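# Seat the rubber hose in the open lever press

## Task

Put the black rubber hose into the lever press fixture so it sits fully down inside the open jaws over their entire length and rests in both saddles, and finish with the press still open.

## Robot and tools

Robot: two arms, left_arm and right_arm, each ending in a five-finger hand (the left hand mirrors the right). Base positions in the scene frame: left_arm (+0.039, +0.297, +0.002) m, right_arm (+0.036, -0.287, -0.001) m, both facing almost straight along +x. Scene frame: origin at table-top height midway between the arms, +x out over the table, +z up, left_arm on the +y side. A post stands on the floor behind the arms. Loose objects may occasionally get a small shove.

Hand point: a point fixed to each palm, 0.05 m in front of it and 0.15 m out from the wrist face. Its +z runs along the straight fingers, +y out of the palm, +x across the palm (away from the thumb on the right hand, toward it on the left). Straight fingertips reach about 0.06-0.07 m past the point along +z and sit 0.06 m behind it along -y. A wrist bracket on the little-finger side can collide with things. Arms track loosely: at rest a hand often sits 1-3 cm (sometimes 5 cm) off its command, usually low, without any contact.

Row layout (shared by execute_actions and move): 28 numbers, each in [-1, 1], always covering both arms. Order: left dx, dy, dz, rx, ry, rz, then left little, ring, middle, index, thumb_bend, thumb_turn, force_limit, speed; then the same 14 for the right arm. The six pose numbers are offsets, not poses: they count from that arm's Hand target as it stood when the action or move began, along that arm's own base axes, and rotation is about the Hand target position. Scale: 1.0 = 0.6 m or 180 degrees; rx, ry, rz form one rotation vector. All six at 0 asks nothing new of the arm. The controller limits each step's orientation to 40 degrees from the measured one.

Hand numbers are absolute targets, not offsets: +1 open/straight, -1 curled. thumb_turn +1 puts the thumb beside the palm, -1 opposite the fingers. force_limit maps -1..+1 to about 0..10 N at the fingertip (0..15 N for the two thumb motors). speed rises from near zero at -1 to full at +0.48 and stays full up to +1; full travel is 0.49 s. For a soft grip close at speed -0.94 or slower. The hand has no "unchanged" value: repeat the eight hand numbers from the last row actually executed for it, or, if none has run yet, its hand_measured six plus hand_force_limit and hand_speed. A thumb turned in front can enclose things about 0.035-0.065 m thick, or a handle down to about 0.025 m. A finger only starts when its target changes by at least 0.002; to squeeze harder raise force_limit and send a more-closed target; to release send a more-open one.

execute_actions(actions, cameras): actions is a list of actions; each action is a table of up to 15 rows, one per 1/30 s step, and a shorter table keeps its last row to step 15. Every row in an action is measured from that action's start, so a repeated offset keeps moving further. Images come back only for an empty actions list or when cameras names them ("all" or specific names).

move(target, speed, blend, blocking, cameras): drives each hand in a straight line. target is one 28-number row or a list of up to 15 rows; every row counts from the Hand targets at the move's start, not from the previous row. speed: m/s, 0.002 to 4.3, default 0.25 (turning capped at twice that in rad/s), one value or one per target. blend: corner rounding in metres, 0 (default) stops at each target. Paths take at most 10 s and do not avoid obstacles or the other arm. blocking=false returns after about 0.5 s while the move continues. The result adds a "move:" line: done, off_target, moving, held or fault, plus limits=paced (pose clipped) or limits=held (steps withheld).

wait(seconds): 0 to 3600, lets time pass; a running move keeps going. stop(): brakes a running move. zoom_image(camera, region): region [x0, y0, x1, y1] in pixels of that camera's latest image, each side at most 504. show_instructions(): shows the reference pages. finished_scene(scene=1): ends the scene for good; the hose must stay seated on its own.

Cameras: cam_head_left, cam_head_right, cam_high, cam_low (896x504, fixed, scene frame) and cam_left_wrist, cam_right_wrist (616x616 fisheye, on the wrists).

Results: end_effector_position (m) and end_effector_quat_wxyz for each hand point in its own base frame; Hand target (the next offsets start from it); joint positions, velocities (omitted when within noise) and torques; hand_measured, hand_stopped_by (moving, target, force, stalled, fault), hand_load_n (positive means pushed open; a drop to about 0 means a lost grip), hand_force_limit, hand_speed; motor temperatures. If a hand rests short of Hand target, another execute_actions call, even all zeros, requests it again; otherwise send the remaining distance as an offset. To end a push into something, command back beyond the hand point.

Avoid: dropping the hose even slightly, releasing it while it moves, fast impacts, hard shoves on fixed or heavy parts, letting anything leave the table, the hands or arms touching each other, and overloading fingers. Long holding, stretched arms or pushing at unreachable poses heat motors: MOTOR HOT appears at 85 °C, and at 100 °C that arm goes limp for 30-60 s. Joint ranges (rad): waist ±2.880, shoulder 0 to 3.142, elbow 0 to 3.019, wrist pitch -1.693 to 1.571, wrist yaw ±1.571, wrist roll ±2.094.

Each tool is called after ">>>" as name(argument=value, ...) on one line, values as JSON.

Reference images:

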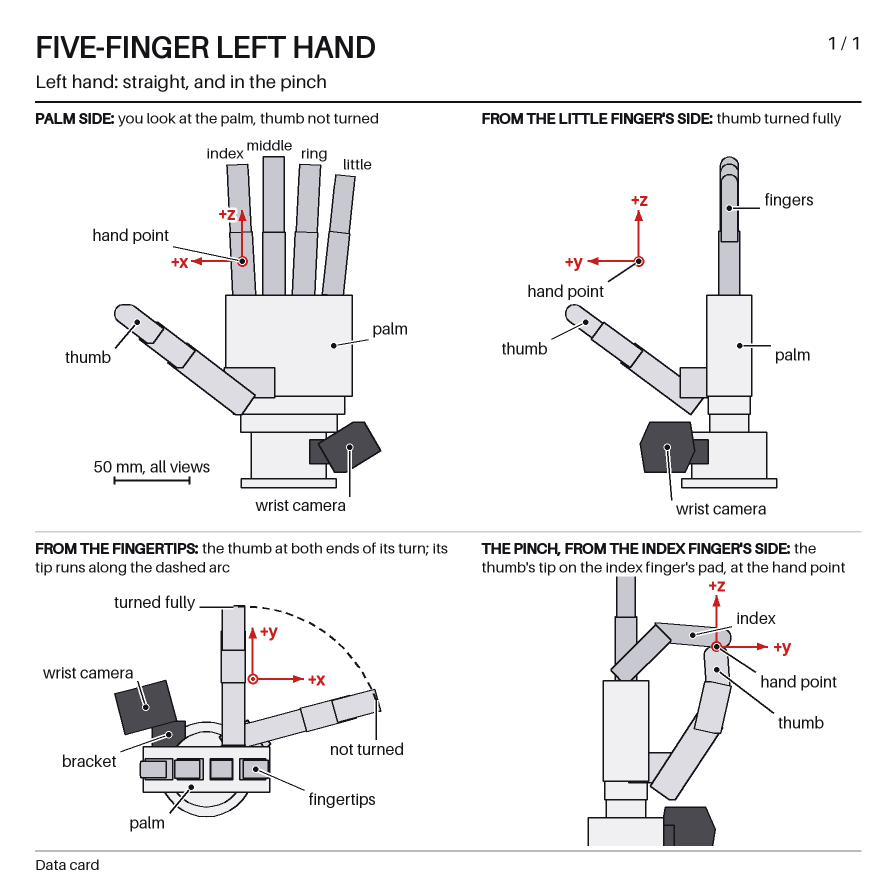

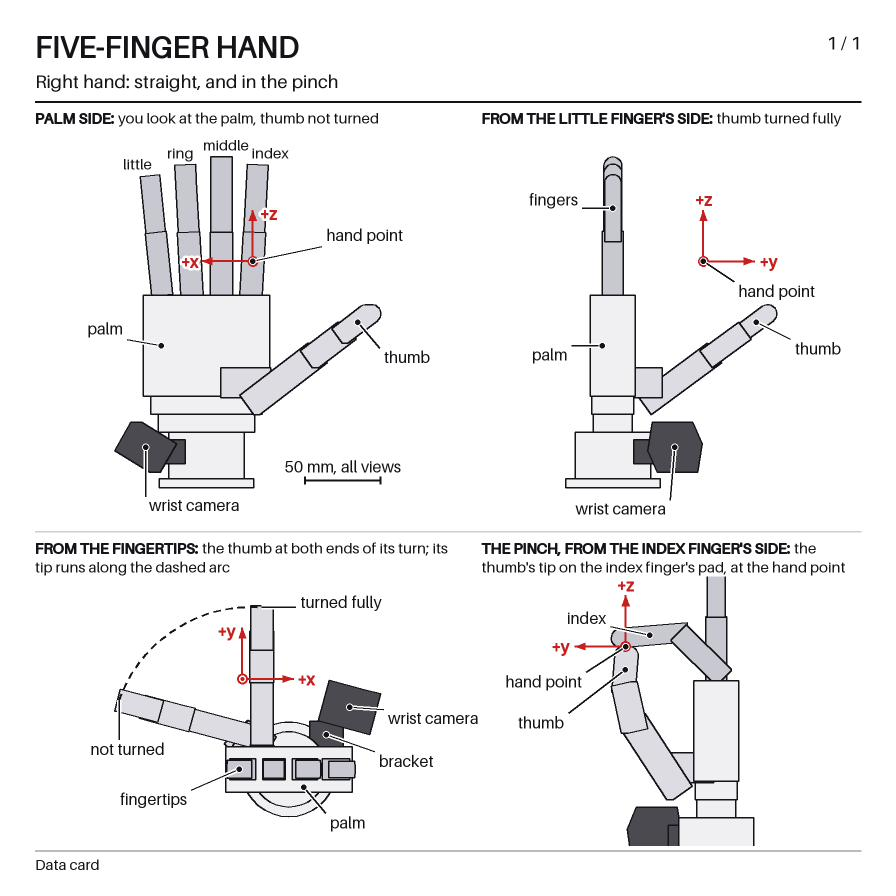

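## Session

>>> execute_actions(actions=[])

Scene clock: 0.00 s.
left_arm: end_effector_position=(+0.6869, +0.2936, +0.1178) hand_measured=(+1.000, +1.000, +1.000, +1.000, +1.000, +1.000) hand_load_n=(+0.0, +0.0, +0.0, +0.0, +0.0, +0.0) hand_stopped_by=(target, target, target, target, target, target) hand_force_limit=0.00 hand_speed=-0.80 end_effector_quat_wxyz=(+0.713, -0.640, +0.262, -0.118) | right_arm: end_effector_position=(+0.7188, +0.3253, +0.2887) hand_measured=(+1.000, +1.000, +1.000, +1.000, +1.000, +1.000) hand_load_n=(+0.5, +0.0, +0.0, +0.0, -0.5, +0.0) hand_stopped_by=(target, target, target, target, target, target) hand_force_limit=0.00 hand_speed=-0.80 end_effector_quat_wxyz=(-0.327, +0.826, +0.114, +0.446)
Joint positions: left_arm=[0.233 2.011 1.212 0.86 -0.784 0.268] | right_arm=[0.399 1.818 1.727 -0.334 -0.34 -1.226]
Joint velocities: within noise
Joint torques (N m): no reading
Motor temperatures (°C): left_arm=[31 37 32 34 32 24] | right_arm=[37 35 29 28 31 30]
Heat: left arm: hottest shoulder 37 °C; right arm: hottest waist 37 °C.
Hand target: left_arm +0.6911, +0.2947, +0.1177; +0.714, -0.639, +0.260, -0.120 | right_arm +0.7238, +0.3274, +0.2945; -0.328, +0.822, +0.115, +0.451

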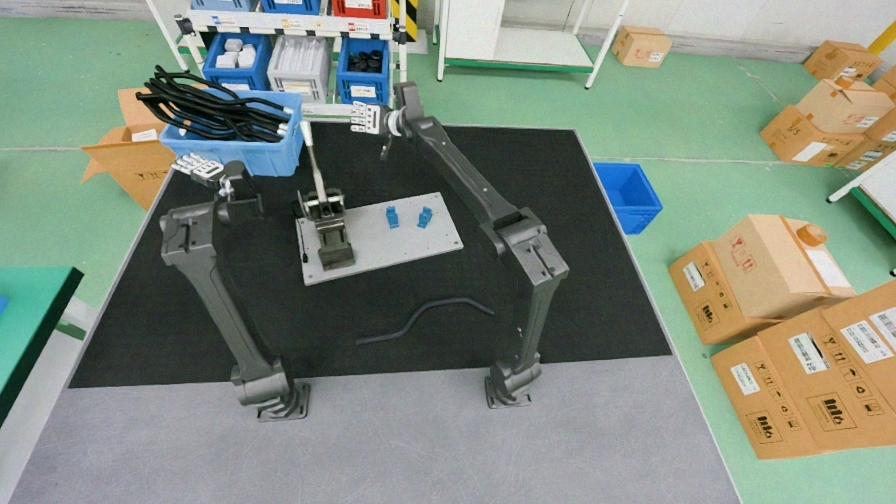

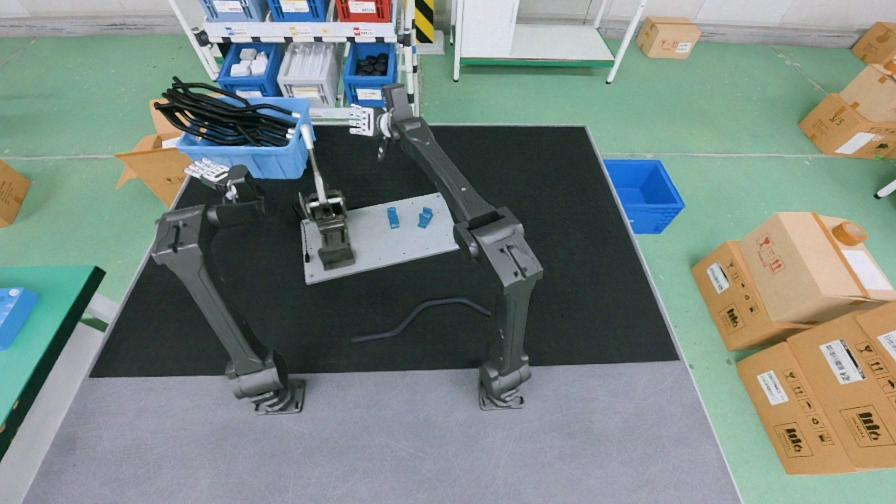

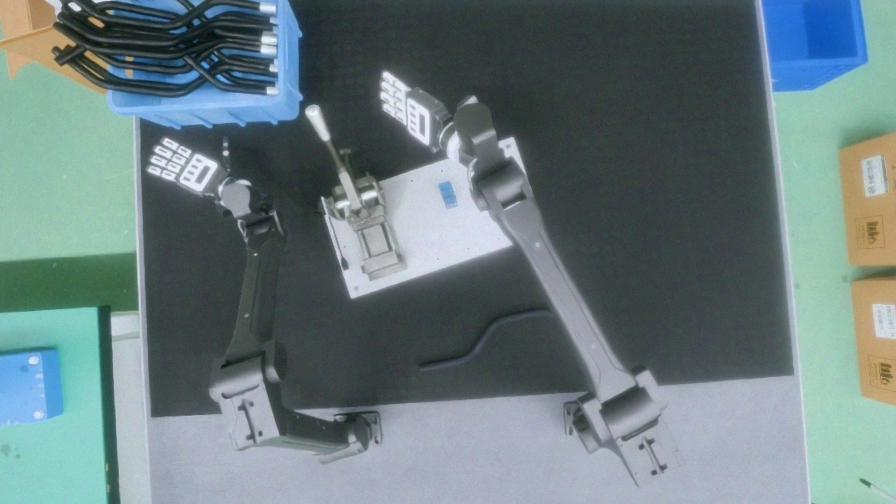

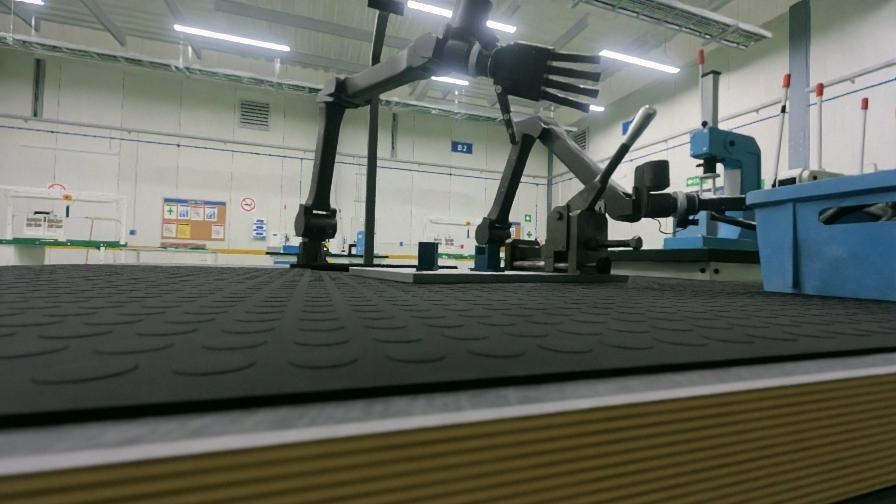

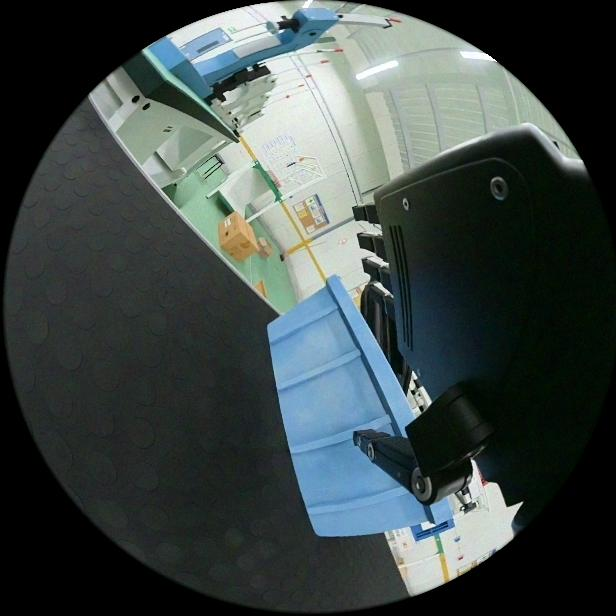

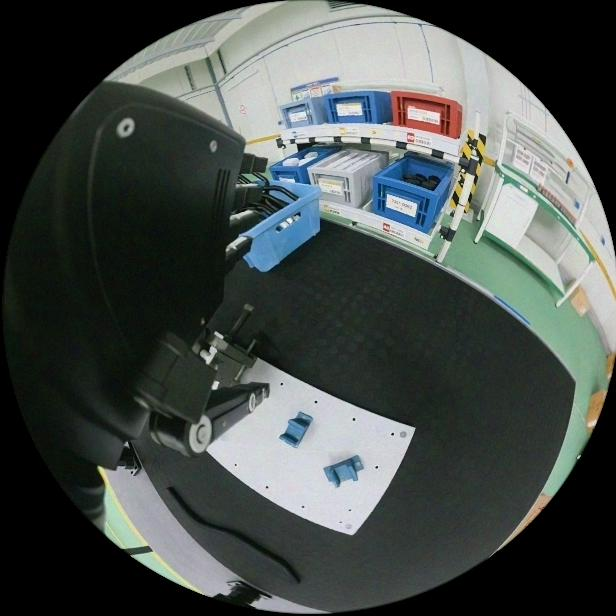

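>>> zoom_image(camera="cam_high", region=[300, 90, 560, 390])

>>> zoom_image(camera="cam_head_left", region=[280, 110, 520, 360])

>>> zoom_image(camera="cam_head_right", region=[280, 110, 520, 360])

>>> zoom_image(camera="cam_low", region=[340, 160, 700, 320])

>>> zoom_image(camera="cam_right_wrist", region=[120, 280, 440, 600])

Scaled by 1.680 from the camera's image (finer frame: 1280x720).

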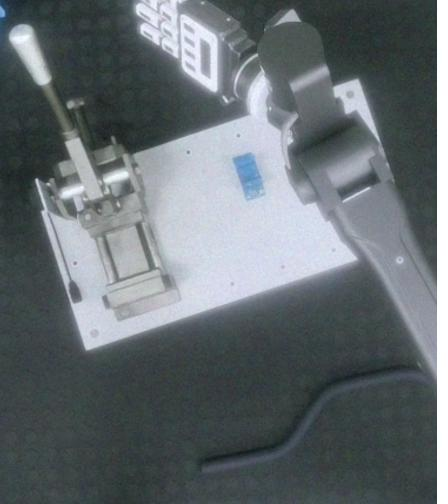

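Scaled by 2.016 from the camera's image (finer frame: 1280x720).

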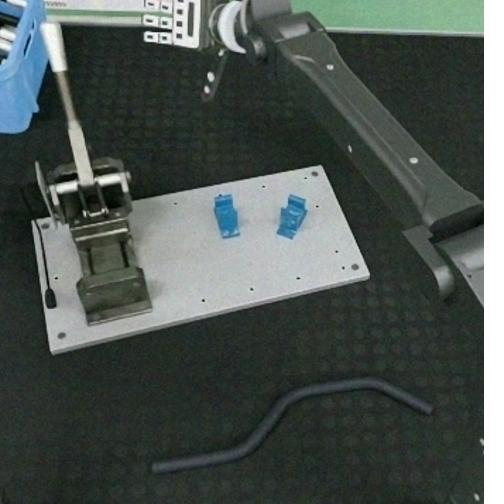

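Scaled by 2.016 from the camera's image (finer frame: 1280x720).

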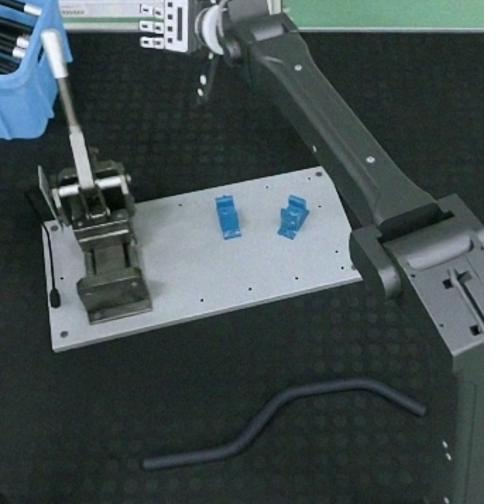

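Scaled by 1.400 from the camera's image (finer frame: 1280x720).

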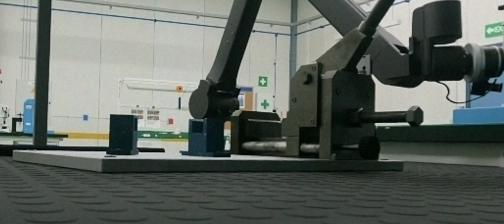

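Scaled by 1.575 from the camera's image (finer frame: 880x880).

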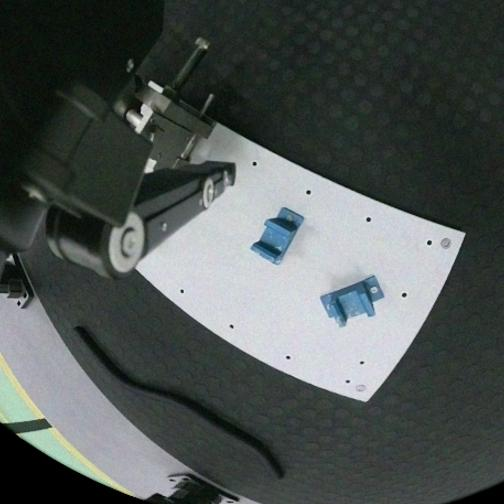

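>>> move(target=[0,0,0,0,0,0,1,1,1,1,1,1,0,-0.8,-0.75,-0.30,0.08,0.2878,0.1601,-0.3747,1,1,1,1,1,1,0,-0.8], cameras=["cam_head_left","cam_high","cam_right_wrist"])

Scene clock: 143.93 s.
left_arm: end_effector_position=(+0.6869, +0.2936, +0.1178) hand_measured=(+1.000, +1.000, +1.000, +1.000, +1.000, +1.000) hand_load_n=(+0.0, +0.0, +0.0, +0.0, +0.0, +0.0) hand_stopped_by=(target, target, target, target, target, target) hand_force_limit=0.00 hand_speed=-0.80 end_effector_quat_wxyz=(+0.713, -0.640, +0.262, -0.118) | right_arm: end_effector_position=(+0.2768, +0.1446, +0.3455) hand_measured=(+1.000, +1.000, +1.000, +1.000, +1.000, +1.000) hand_load_n=(+0.0, +0.0, +0.0, +0.0, +0.0, +0.0) hand_stopped_by=(target, target, target, target, target, target) hand_force_limit=0.00 hand_speed=-0.80 end_effector_quat_wxyz=(-0.357, +0.607, -0.613, +0.358)
Joint positions: left_arm=[0.233 2.011 1.212 0.86 -0.784 0.268] | right_arm=[0.7 0.637 0.974 -0.971 0.602 0.397]
Joint torques (N m): left_arm=[-0.15 -17.2 8.46 2.02 -0.02 0.11] | right_arm=[1.08 -0.03 8.23 0.64 0.31 0.09]
Motor temperatures (°C): left_arm=[30 48 39 33 30 24] | right_arm=[35 38 41 28 31 29]
Heat: left arm: hottest shoulder 48 °C; right arm: hottest elbow 41 °C.
Hand target: left_arm +0.6911, +0.2947, +0.1177; +0.714, -0.639, +0.260, -0.120 | right_arm +0.2738, +0.1473, +0.3424; -0.354, +0.612, -0.613, +0.354
Off the commanded pose: left_arm 0.004 m, 0 deg | right_arm 0.005 m, 1 deg.
move: done
cam_right_wrist: T_world_to_cam=[[-0.45513, -0.304, -0.83692, 0.45635], [-0.64104, 0.76421, 0.07102, 0.0276], [0.61799, 0.56883, -0.5427, 0.04866]] pos_world=[0.19532, 0.08996, 0.40638]

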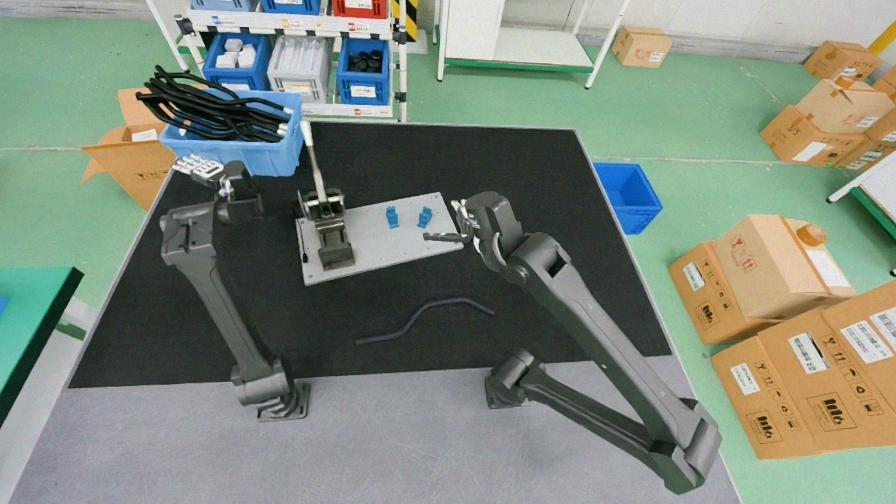

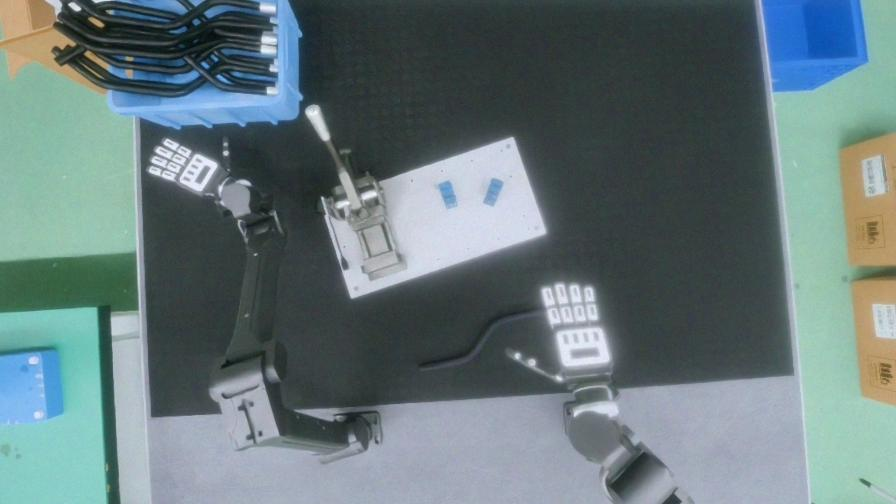

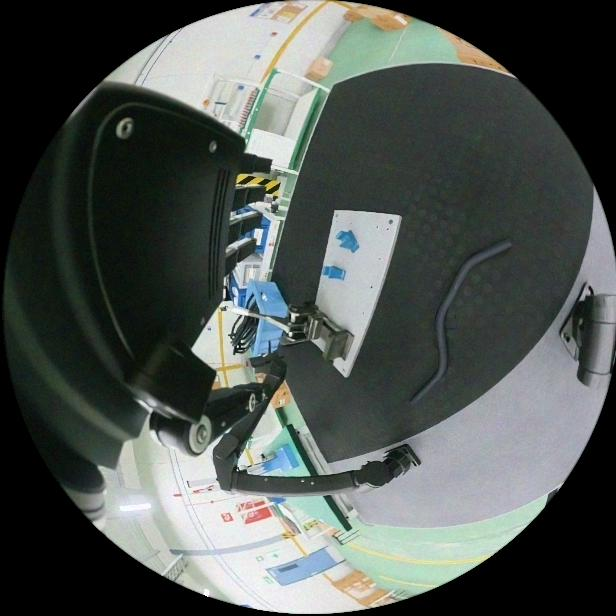

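>>> zoom_image(camera="cam_head_left", region=[280, 170, 500, 360])

>>> zoom_image(camera="cam_head_left", region=[290, 180, 370, 280])

>>> zoom_image(camera="cam_high", region=[310, 160, 430, 300])

>>> zoom_image(camera="cam_right_wrist", region=[270, 200, 420, 390])

>>> zoom_image(camera="cam_high", region=[410, 150, 530, 240])

Scaled by 2.291 from the camera's image (finer frame: 1280x720).

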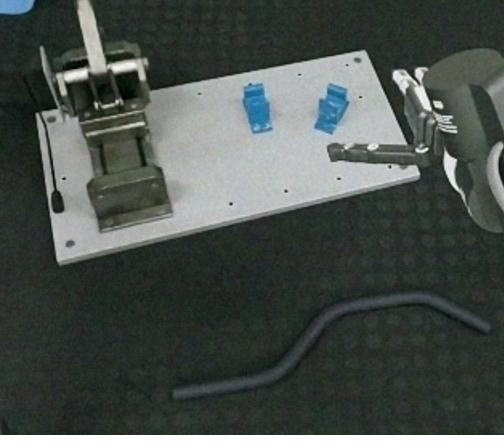

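Scaled by 5.040 from the camera's image (finer frame: 1280x720).

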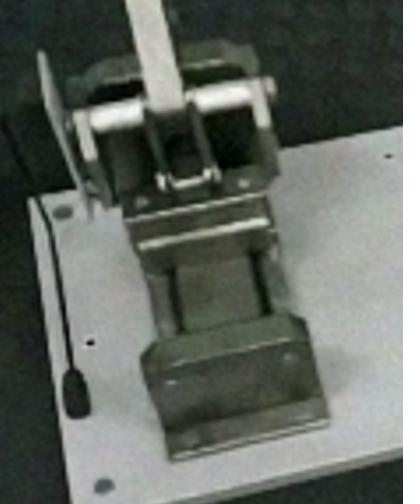

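Scaled by 3.600 from the camera's image (finer frame: 1280x720).

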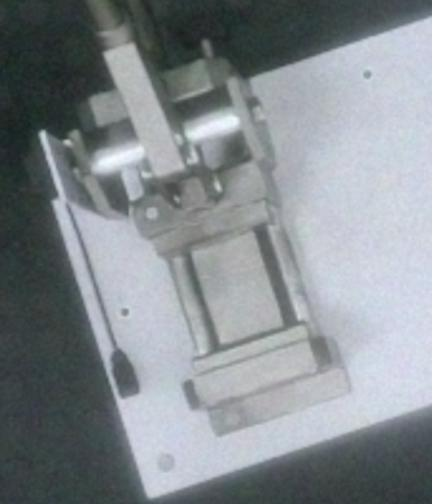

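Scaled by 2.653 from the camera's image (finer frame: 880x880).

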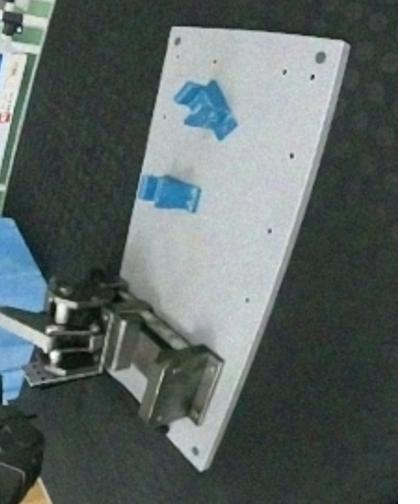

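Scaled by 4.200 from the camera's image (finer frame: 1280x720).

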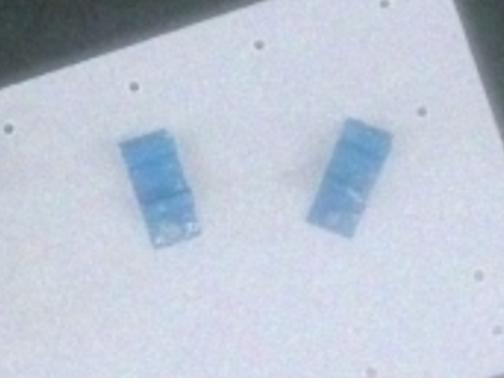

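>>> move(target=[0,0,0,0,0,0,1,1,1,1,1,1,0,-0.8,0.27,0.05,-0.23,0,0,0,1,1,1,1,1,1,0,-0.8], cameras=["cam_head_left","cam_right_wrist","cam_low"])

>>> zoom_image(camera="cam_right_wrist", region=[230, 100, 430, 300])

>>> zoom_image(camera="cam_right_wrist", region=[230, 260, 430, 460])

>>> zoom_image(camera="cam_low", region=[400, 200, 620, 300])

Scene clock: 181.17 s.
left_arm: end_effector_position=(+0.6869, +0.2936, +0.1178) hand_measured=(+1.000, +1.000, +1.000, +1.000, +1.000, +1.000) hand_load_n=(+0.0, +0.0, +0.0, +0.0, +0.0, +0.0) hand_stopped_by=(target, target, target, target, target, target) hand_force_limit=0.00 hand_speed=-0.80 end_effector_quat_wxyz=(+0.713, -0.640, +0.262, -0.118) | right_arm: end_effector_position=(+0.4340, +0.1820, +0.2057) hand_measured=(+1.000, +1.000, +1.000, +1.000, +1.000, +1.000) hand_load_n=(+0.0, +0.0, -0.5, +0.0, +0.0, +0.0) hand_stopped_by=(target, target, target, target, target, target) hand_force_limit=0.00 hand_speed=-0.80 end_effector_quat_wxyz=(-0.352, +0.614, -0.614, +0.350)
Joint positions: left_arm=[0.233 2.011 1.212 0.86 -0.784 0.268] | right_arm=[0.47 1.078 0.815 -0.32 0.399 0.254]
Joint torques (N m): left_arm=[-0.15 -17.55 8.4 1.94 -0.01 0.11] | right_arm=[-0.67 -7.06 7.72 1.91 0.04 -0.11]
Heat: left arm: hottest shoulder 49 °C; right arm: hottest elbow 39 °C.
Hand target: left_arm +0.6911, +0.2947, +0.1177; +0.714, -0.639, +0.260, -0.120 | right_arm +0.4359, +0.1774, +0.2045; -0.354, +0.612, -0.613, +0.354
Off the commanded pose: left_arm 0.004 m, 0 deg | right_arm 0.005 m, 1 deg.
move: done
cam_right_wrist: T_world_to_cam=[[-0.47097, -0.30777, -0.82672, 0.42779], [-0.64563, 0.75887, 0.0853, 0.10982], [0.60112, 0.57393, -0.55612, -0.13648]] pos_world=[0.35443, 0.12665, 0.2684]
Images, in order (width x height): cam_head_left 896x504, cam_low 896x504, cam_right_wrist 616x616.

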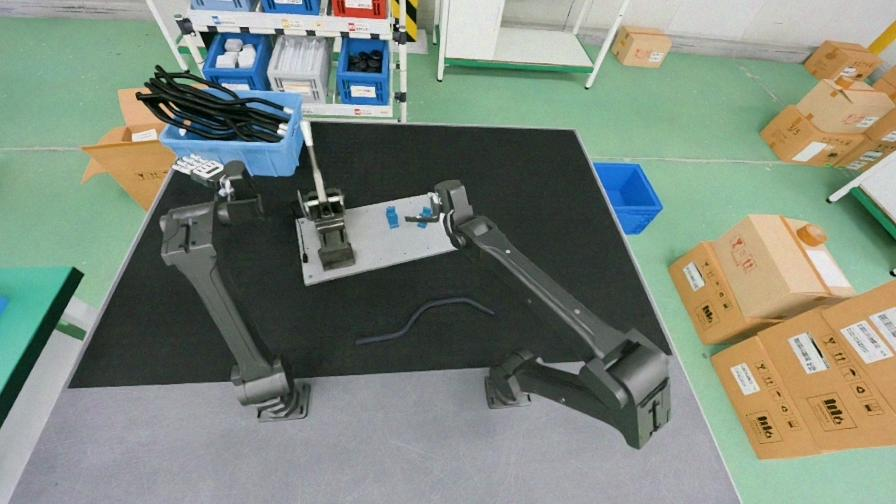

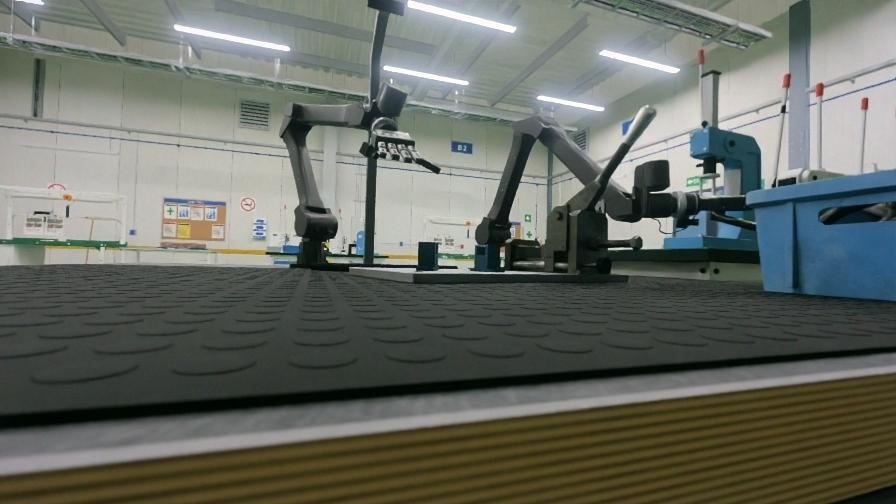

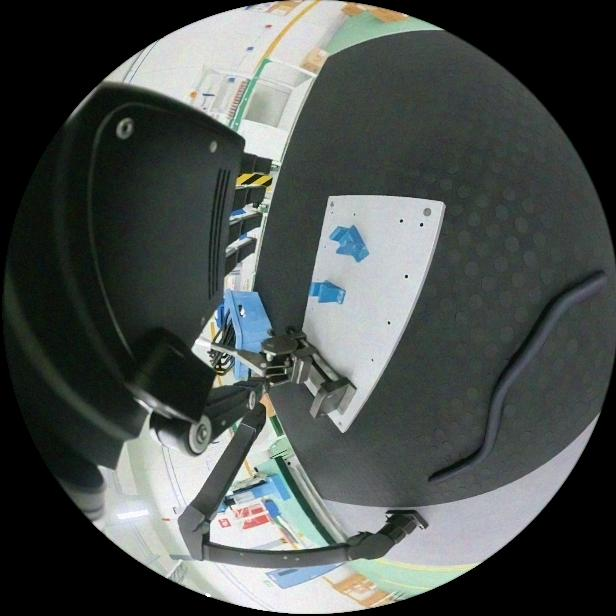

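Scaled by 2.520 from the camera's image (finer frame: 880x880).

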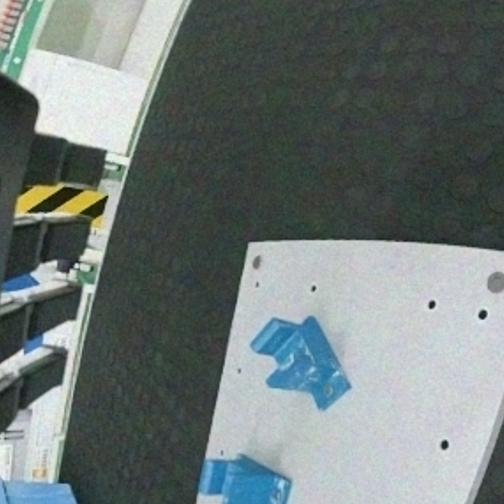

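Scaled by 2.520 from the camera's image (finer frame: 880x880).

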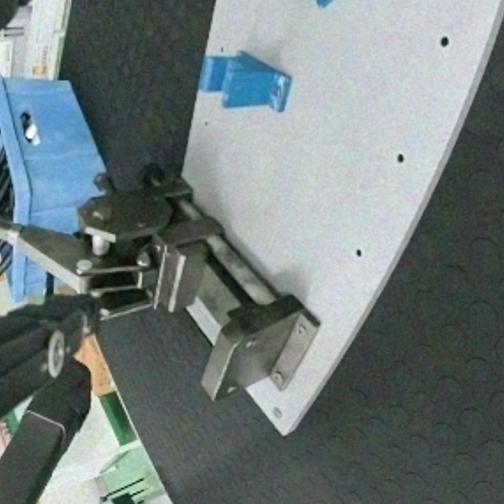

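Scaled by 2.291 from the camera's image (finer frame: 1280x720).

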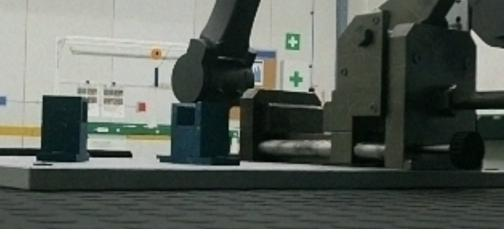

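>>> move(target=[0,0,0,0,0,0,1,1,1,1,1,1,0,-0.8,0,0.25,0,0,0,0,1,1,1,1,1,1,0,-0.8], cameras=["cam_high","cam_right_wrist"])

>>> zoom_image(camera="cam_right_wrist", region=[230, 100, 430, 300])

>>> zoom_image(camera="cam_right_wrist", region=[230, 260, 430, 460])

Scene clock: 202.43 s.
left_arm: end_effector_position=(+0.6869, +0.2936, +0.1178) hand_measured=(+1.000, +1.000, +1.000, +1.000, +1.000, +1.000) hand_load_n=(+0.0, +0.0, +0.0, +0.0, +0.0, +0.0) hand_stopped_by=(target, target, target, target, target, target) hand_force_limit=0.00 hand_speed=-0.80 end_effector_quat_wxyz=(+0.713, -0.640, +0.262, -0.118) | right_arm: end_effector_position=(+0.4263, +0.3173, +0.1893) hand_measured=(+1.000, +1.000, +1.000, +1.000, +1.000, +1.000) hand_load_n=(+0.0, +0.0, +0.0, +0.0, +0.0, +0.0) hand_stopped_by=(target, target, target, target, target, target) hand_force_limit=0.00 hand_speed=-0.80 end_effector_quat_wxyz=(-0.345, +0.620, -0.609, +0.355)
Joint positions: left_arm=[0.233 2.011 1.212 0.86 -0.784 0.268] | right_arm=[0.784 1.316 0.981 -0.366 0.658 0.452]
Joint torques (N m): left_arm=[0.09 -17.14 8.38 1.92 0.02 0.11] | right_arm=[0.15 -9.05 11.51 0.58 0.36 0.08]
Heat: left arm: hottest shoulder 49 °C; right arm: hottest elbow 37 °C.
Hand target: left_arm +0.6911, +0.2947, +0.1177; +0.714, -0.639, +0.260, -0.120 | right_arm +0.4358, +0.3275, +0.2045; -0.354, +0.612, -0.613, +0.354
Off the commanded pose: left_arm 0.004 m, 0 deg | right_arm 0.021 m, 1 deg.
move: off_target (right_arm)
cam_right_wrist: T_world_to_cam=[[-0.47219, -0.32893, -0.81782, 0.45776], [-0.64851, 0.75802, 0.06956, 0.00808], [0.59704, 0.56322, -0.57125, -0.21059]] pos_world=[0.34713, 0.26305, 0.2535]

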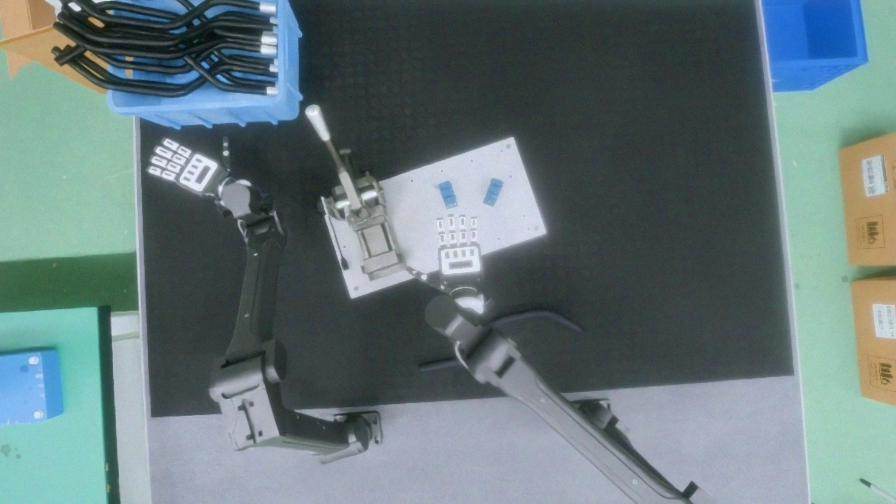

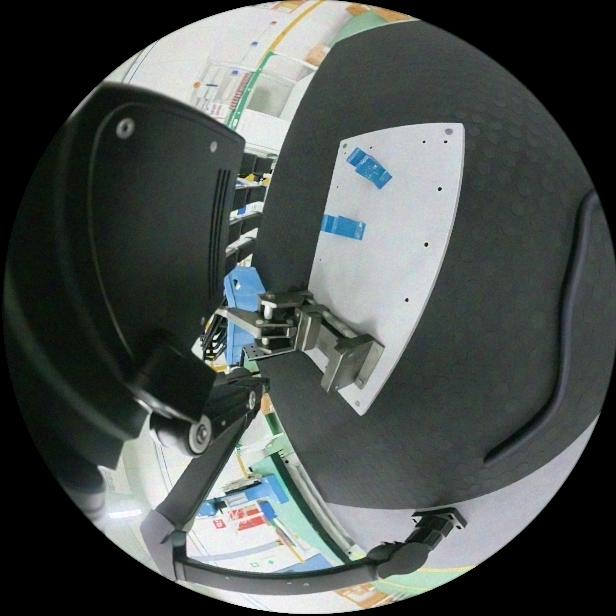

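Scaled by 2.520 from the camera's image (finer frame: 880x880).

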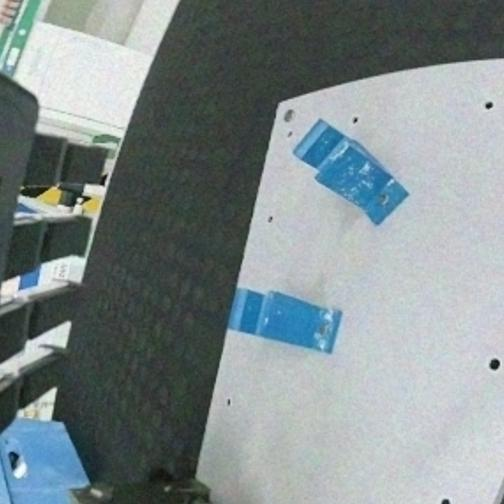

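Scaled by 2.520 from the camera's image (finer frame: 880x880).

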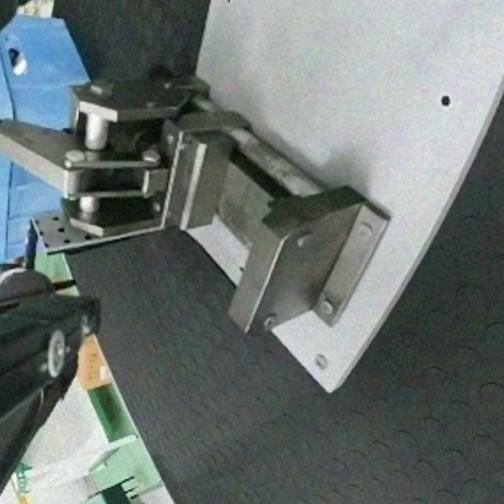

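>>> move(target=[0,0,0,0,0,0,1,1,1,1,1,1,0,-0.8,-0.3075,-0.2058,-0.0908,0.003,-0.0833,0.0228,1,1,0.5,0.5,0,-1,0,-0.2], cameras=["cam_high","cam_head_left","cam_right_wrist"])

>>> zoom_image(camera="cam_right_wrist", region=[150, 250, 450, 550])

>>> zoom_image(camera="cam_high", region=[400, 260, 600, 400])

>>> zoom_image(camera="cam_head_left", region=[340, 240, 520, 360])

Scene clock: 372.67 s.
left_arm: end_effector_position=(+0.6869, +0.2936, +0.1178) hand_measured=(+1.000, +1.000, +1.000, +1.000, +1.000, +1.000) hand_load_n=(+0.0, +0.0, +0.0, +0.0, +0.0, +0.0) hand_stopped_by=(target, target, target, target, target, target) hand_force_limit=0.00 hand_speed=-0.80 end_effector_quat_wxyz=(+0.713, -0.640, +0.262, -0.118) | right_arm: end_effector_position=(+0.2546, +0.2047, +0.1563) hand_measured=(+1.000, +1.000, +0.500, +0.500, +0.000, -1.000) hand_load_n=(+0.0, +0.0, +0.0, +0.0, +0.0, +0.0) hand_stopped_by=(target, target, target, target, target, target) hand_force_limit=0.00 hand_speed=-0.20 end_effector_quat_wxyz=(-0.452, +0.572, -0.544, +0.415)
Joint positions: left_arm=[0.233 2.011 1.212 0.86 -0.784 0.268] | right_arm=[1.094 0.601 0.32 -0.175 0.976 0.404]
Joint torques (N m): left_arm=[-0.09 -17.08 8.51 1.89 0 0.11] | right_arm=[0.67 0.32 7.9 0.66 0.33 0]
Motor temperatures (°C): left_arm=[29 50 40 31 28 24] | right_arm=[34 35 48 27 31 28]
Heat: left arm: hottest shoulder 50 °C; right arm: hottest elbow 48 °C.
Hand target: left_arm +0.6911, +0.2947, +0.1177; +0.714, -0.639, +0.260, -0.120 | right_arm +0.2513, +0.2039, +0.1501; -0.446, +0.580, -0.541, +0.415
Off the commanded pose: left_arm 0.004 m, 0 deg | right_arm 0.007 m, 1 deg.
move: done
cam_right_wrist: T_world_to_cam=[[-0.20313, -0.30695, -0.9298, 0.25724], [-0.68989, 0.71872, -0.08655, 0.02736], [0.69483, 0.62387, -0.35776, -0.13417]] pos_world=[0.16435, 0.143, 0.19355]
Images, in order (width x height): cam_head_left 896x504, cam_high 896x504, cam_right_wrist 616x616.

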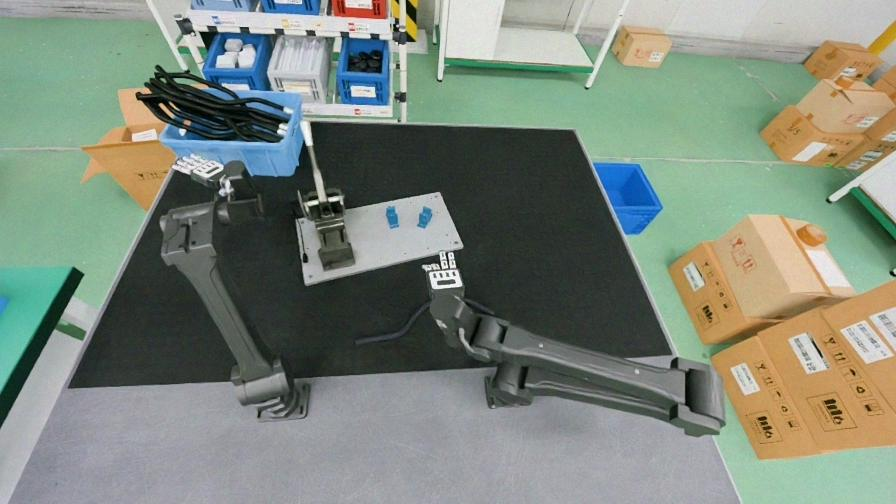

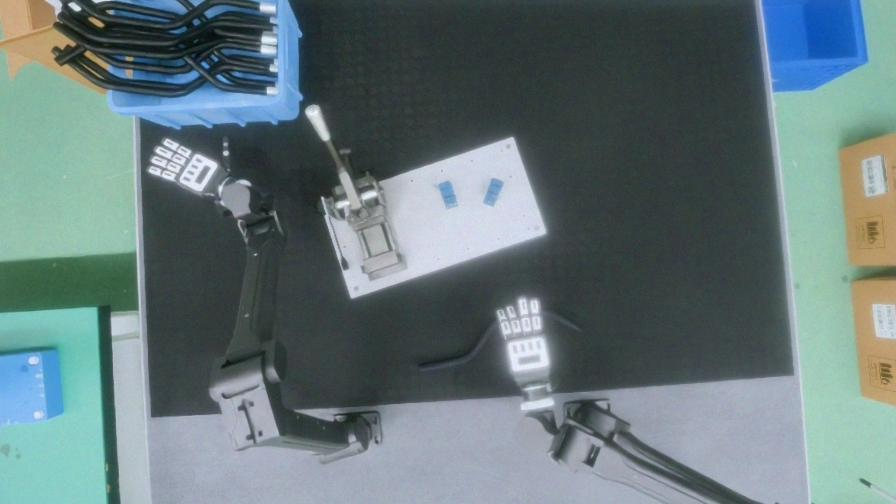

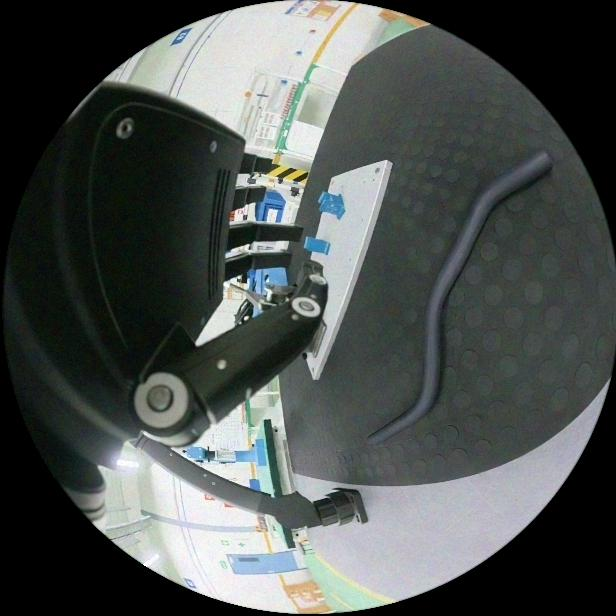

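Scaled by 1.680 from the camera's image (finer frame: 880x880).

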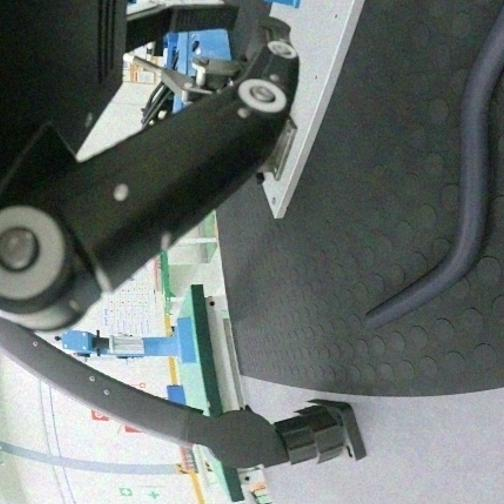

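Scaled by 2.520 from the camera's image (finer frame: 1280x720).

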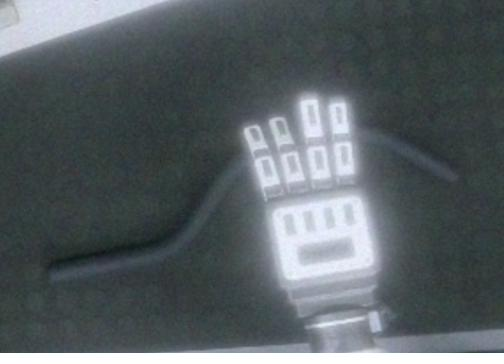

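Scaled by 2.800 from the camera's image (finer frame: 1280x720).

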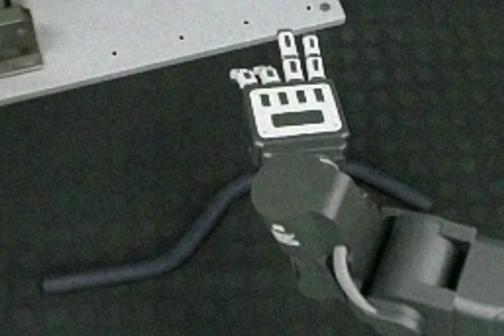

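>>> zoom_image(camera="cam_right_wrist", region=[350, 140, 600, 460])

Scaled by 1.575 from the camera's image (finer frame: 880x880).

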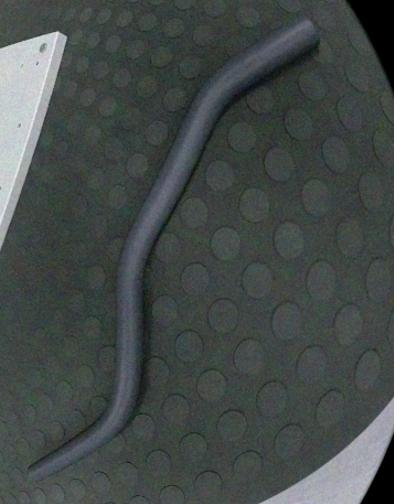

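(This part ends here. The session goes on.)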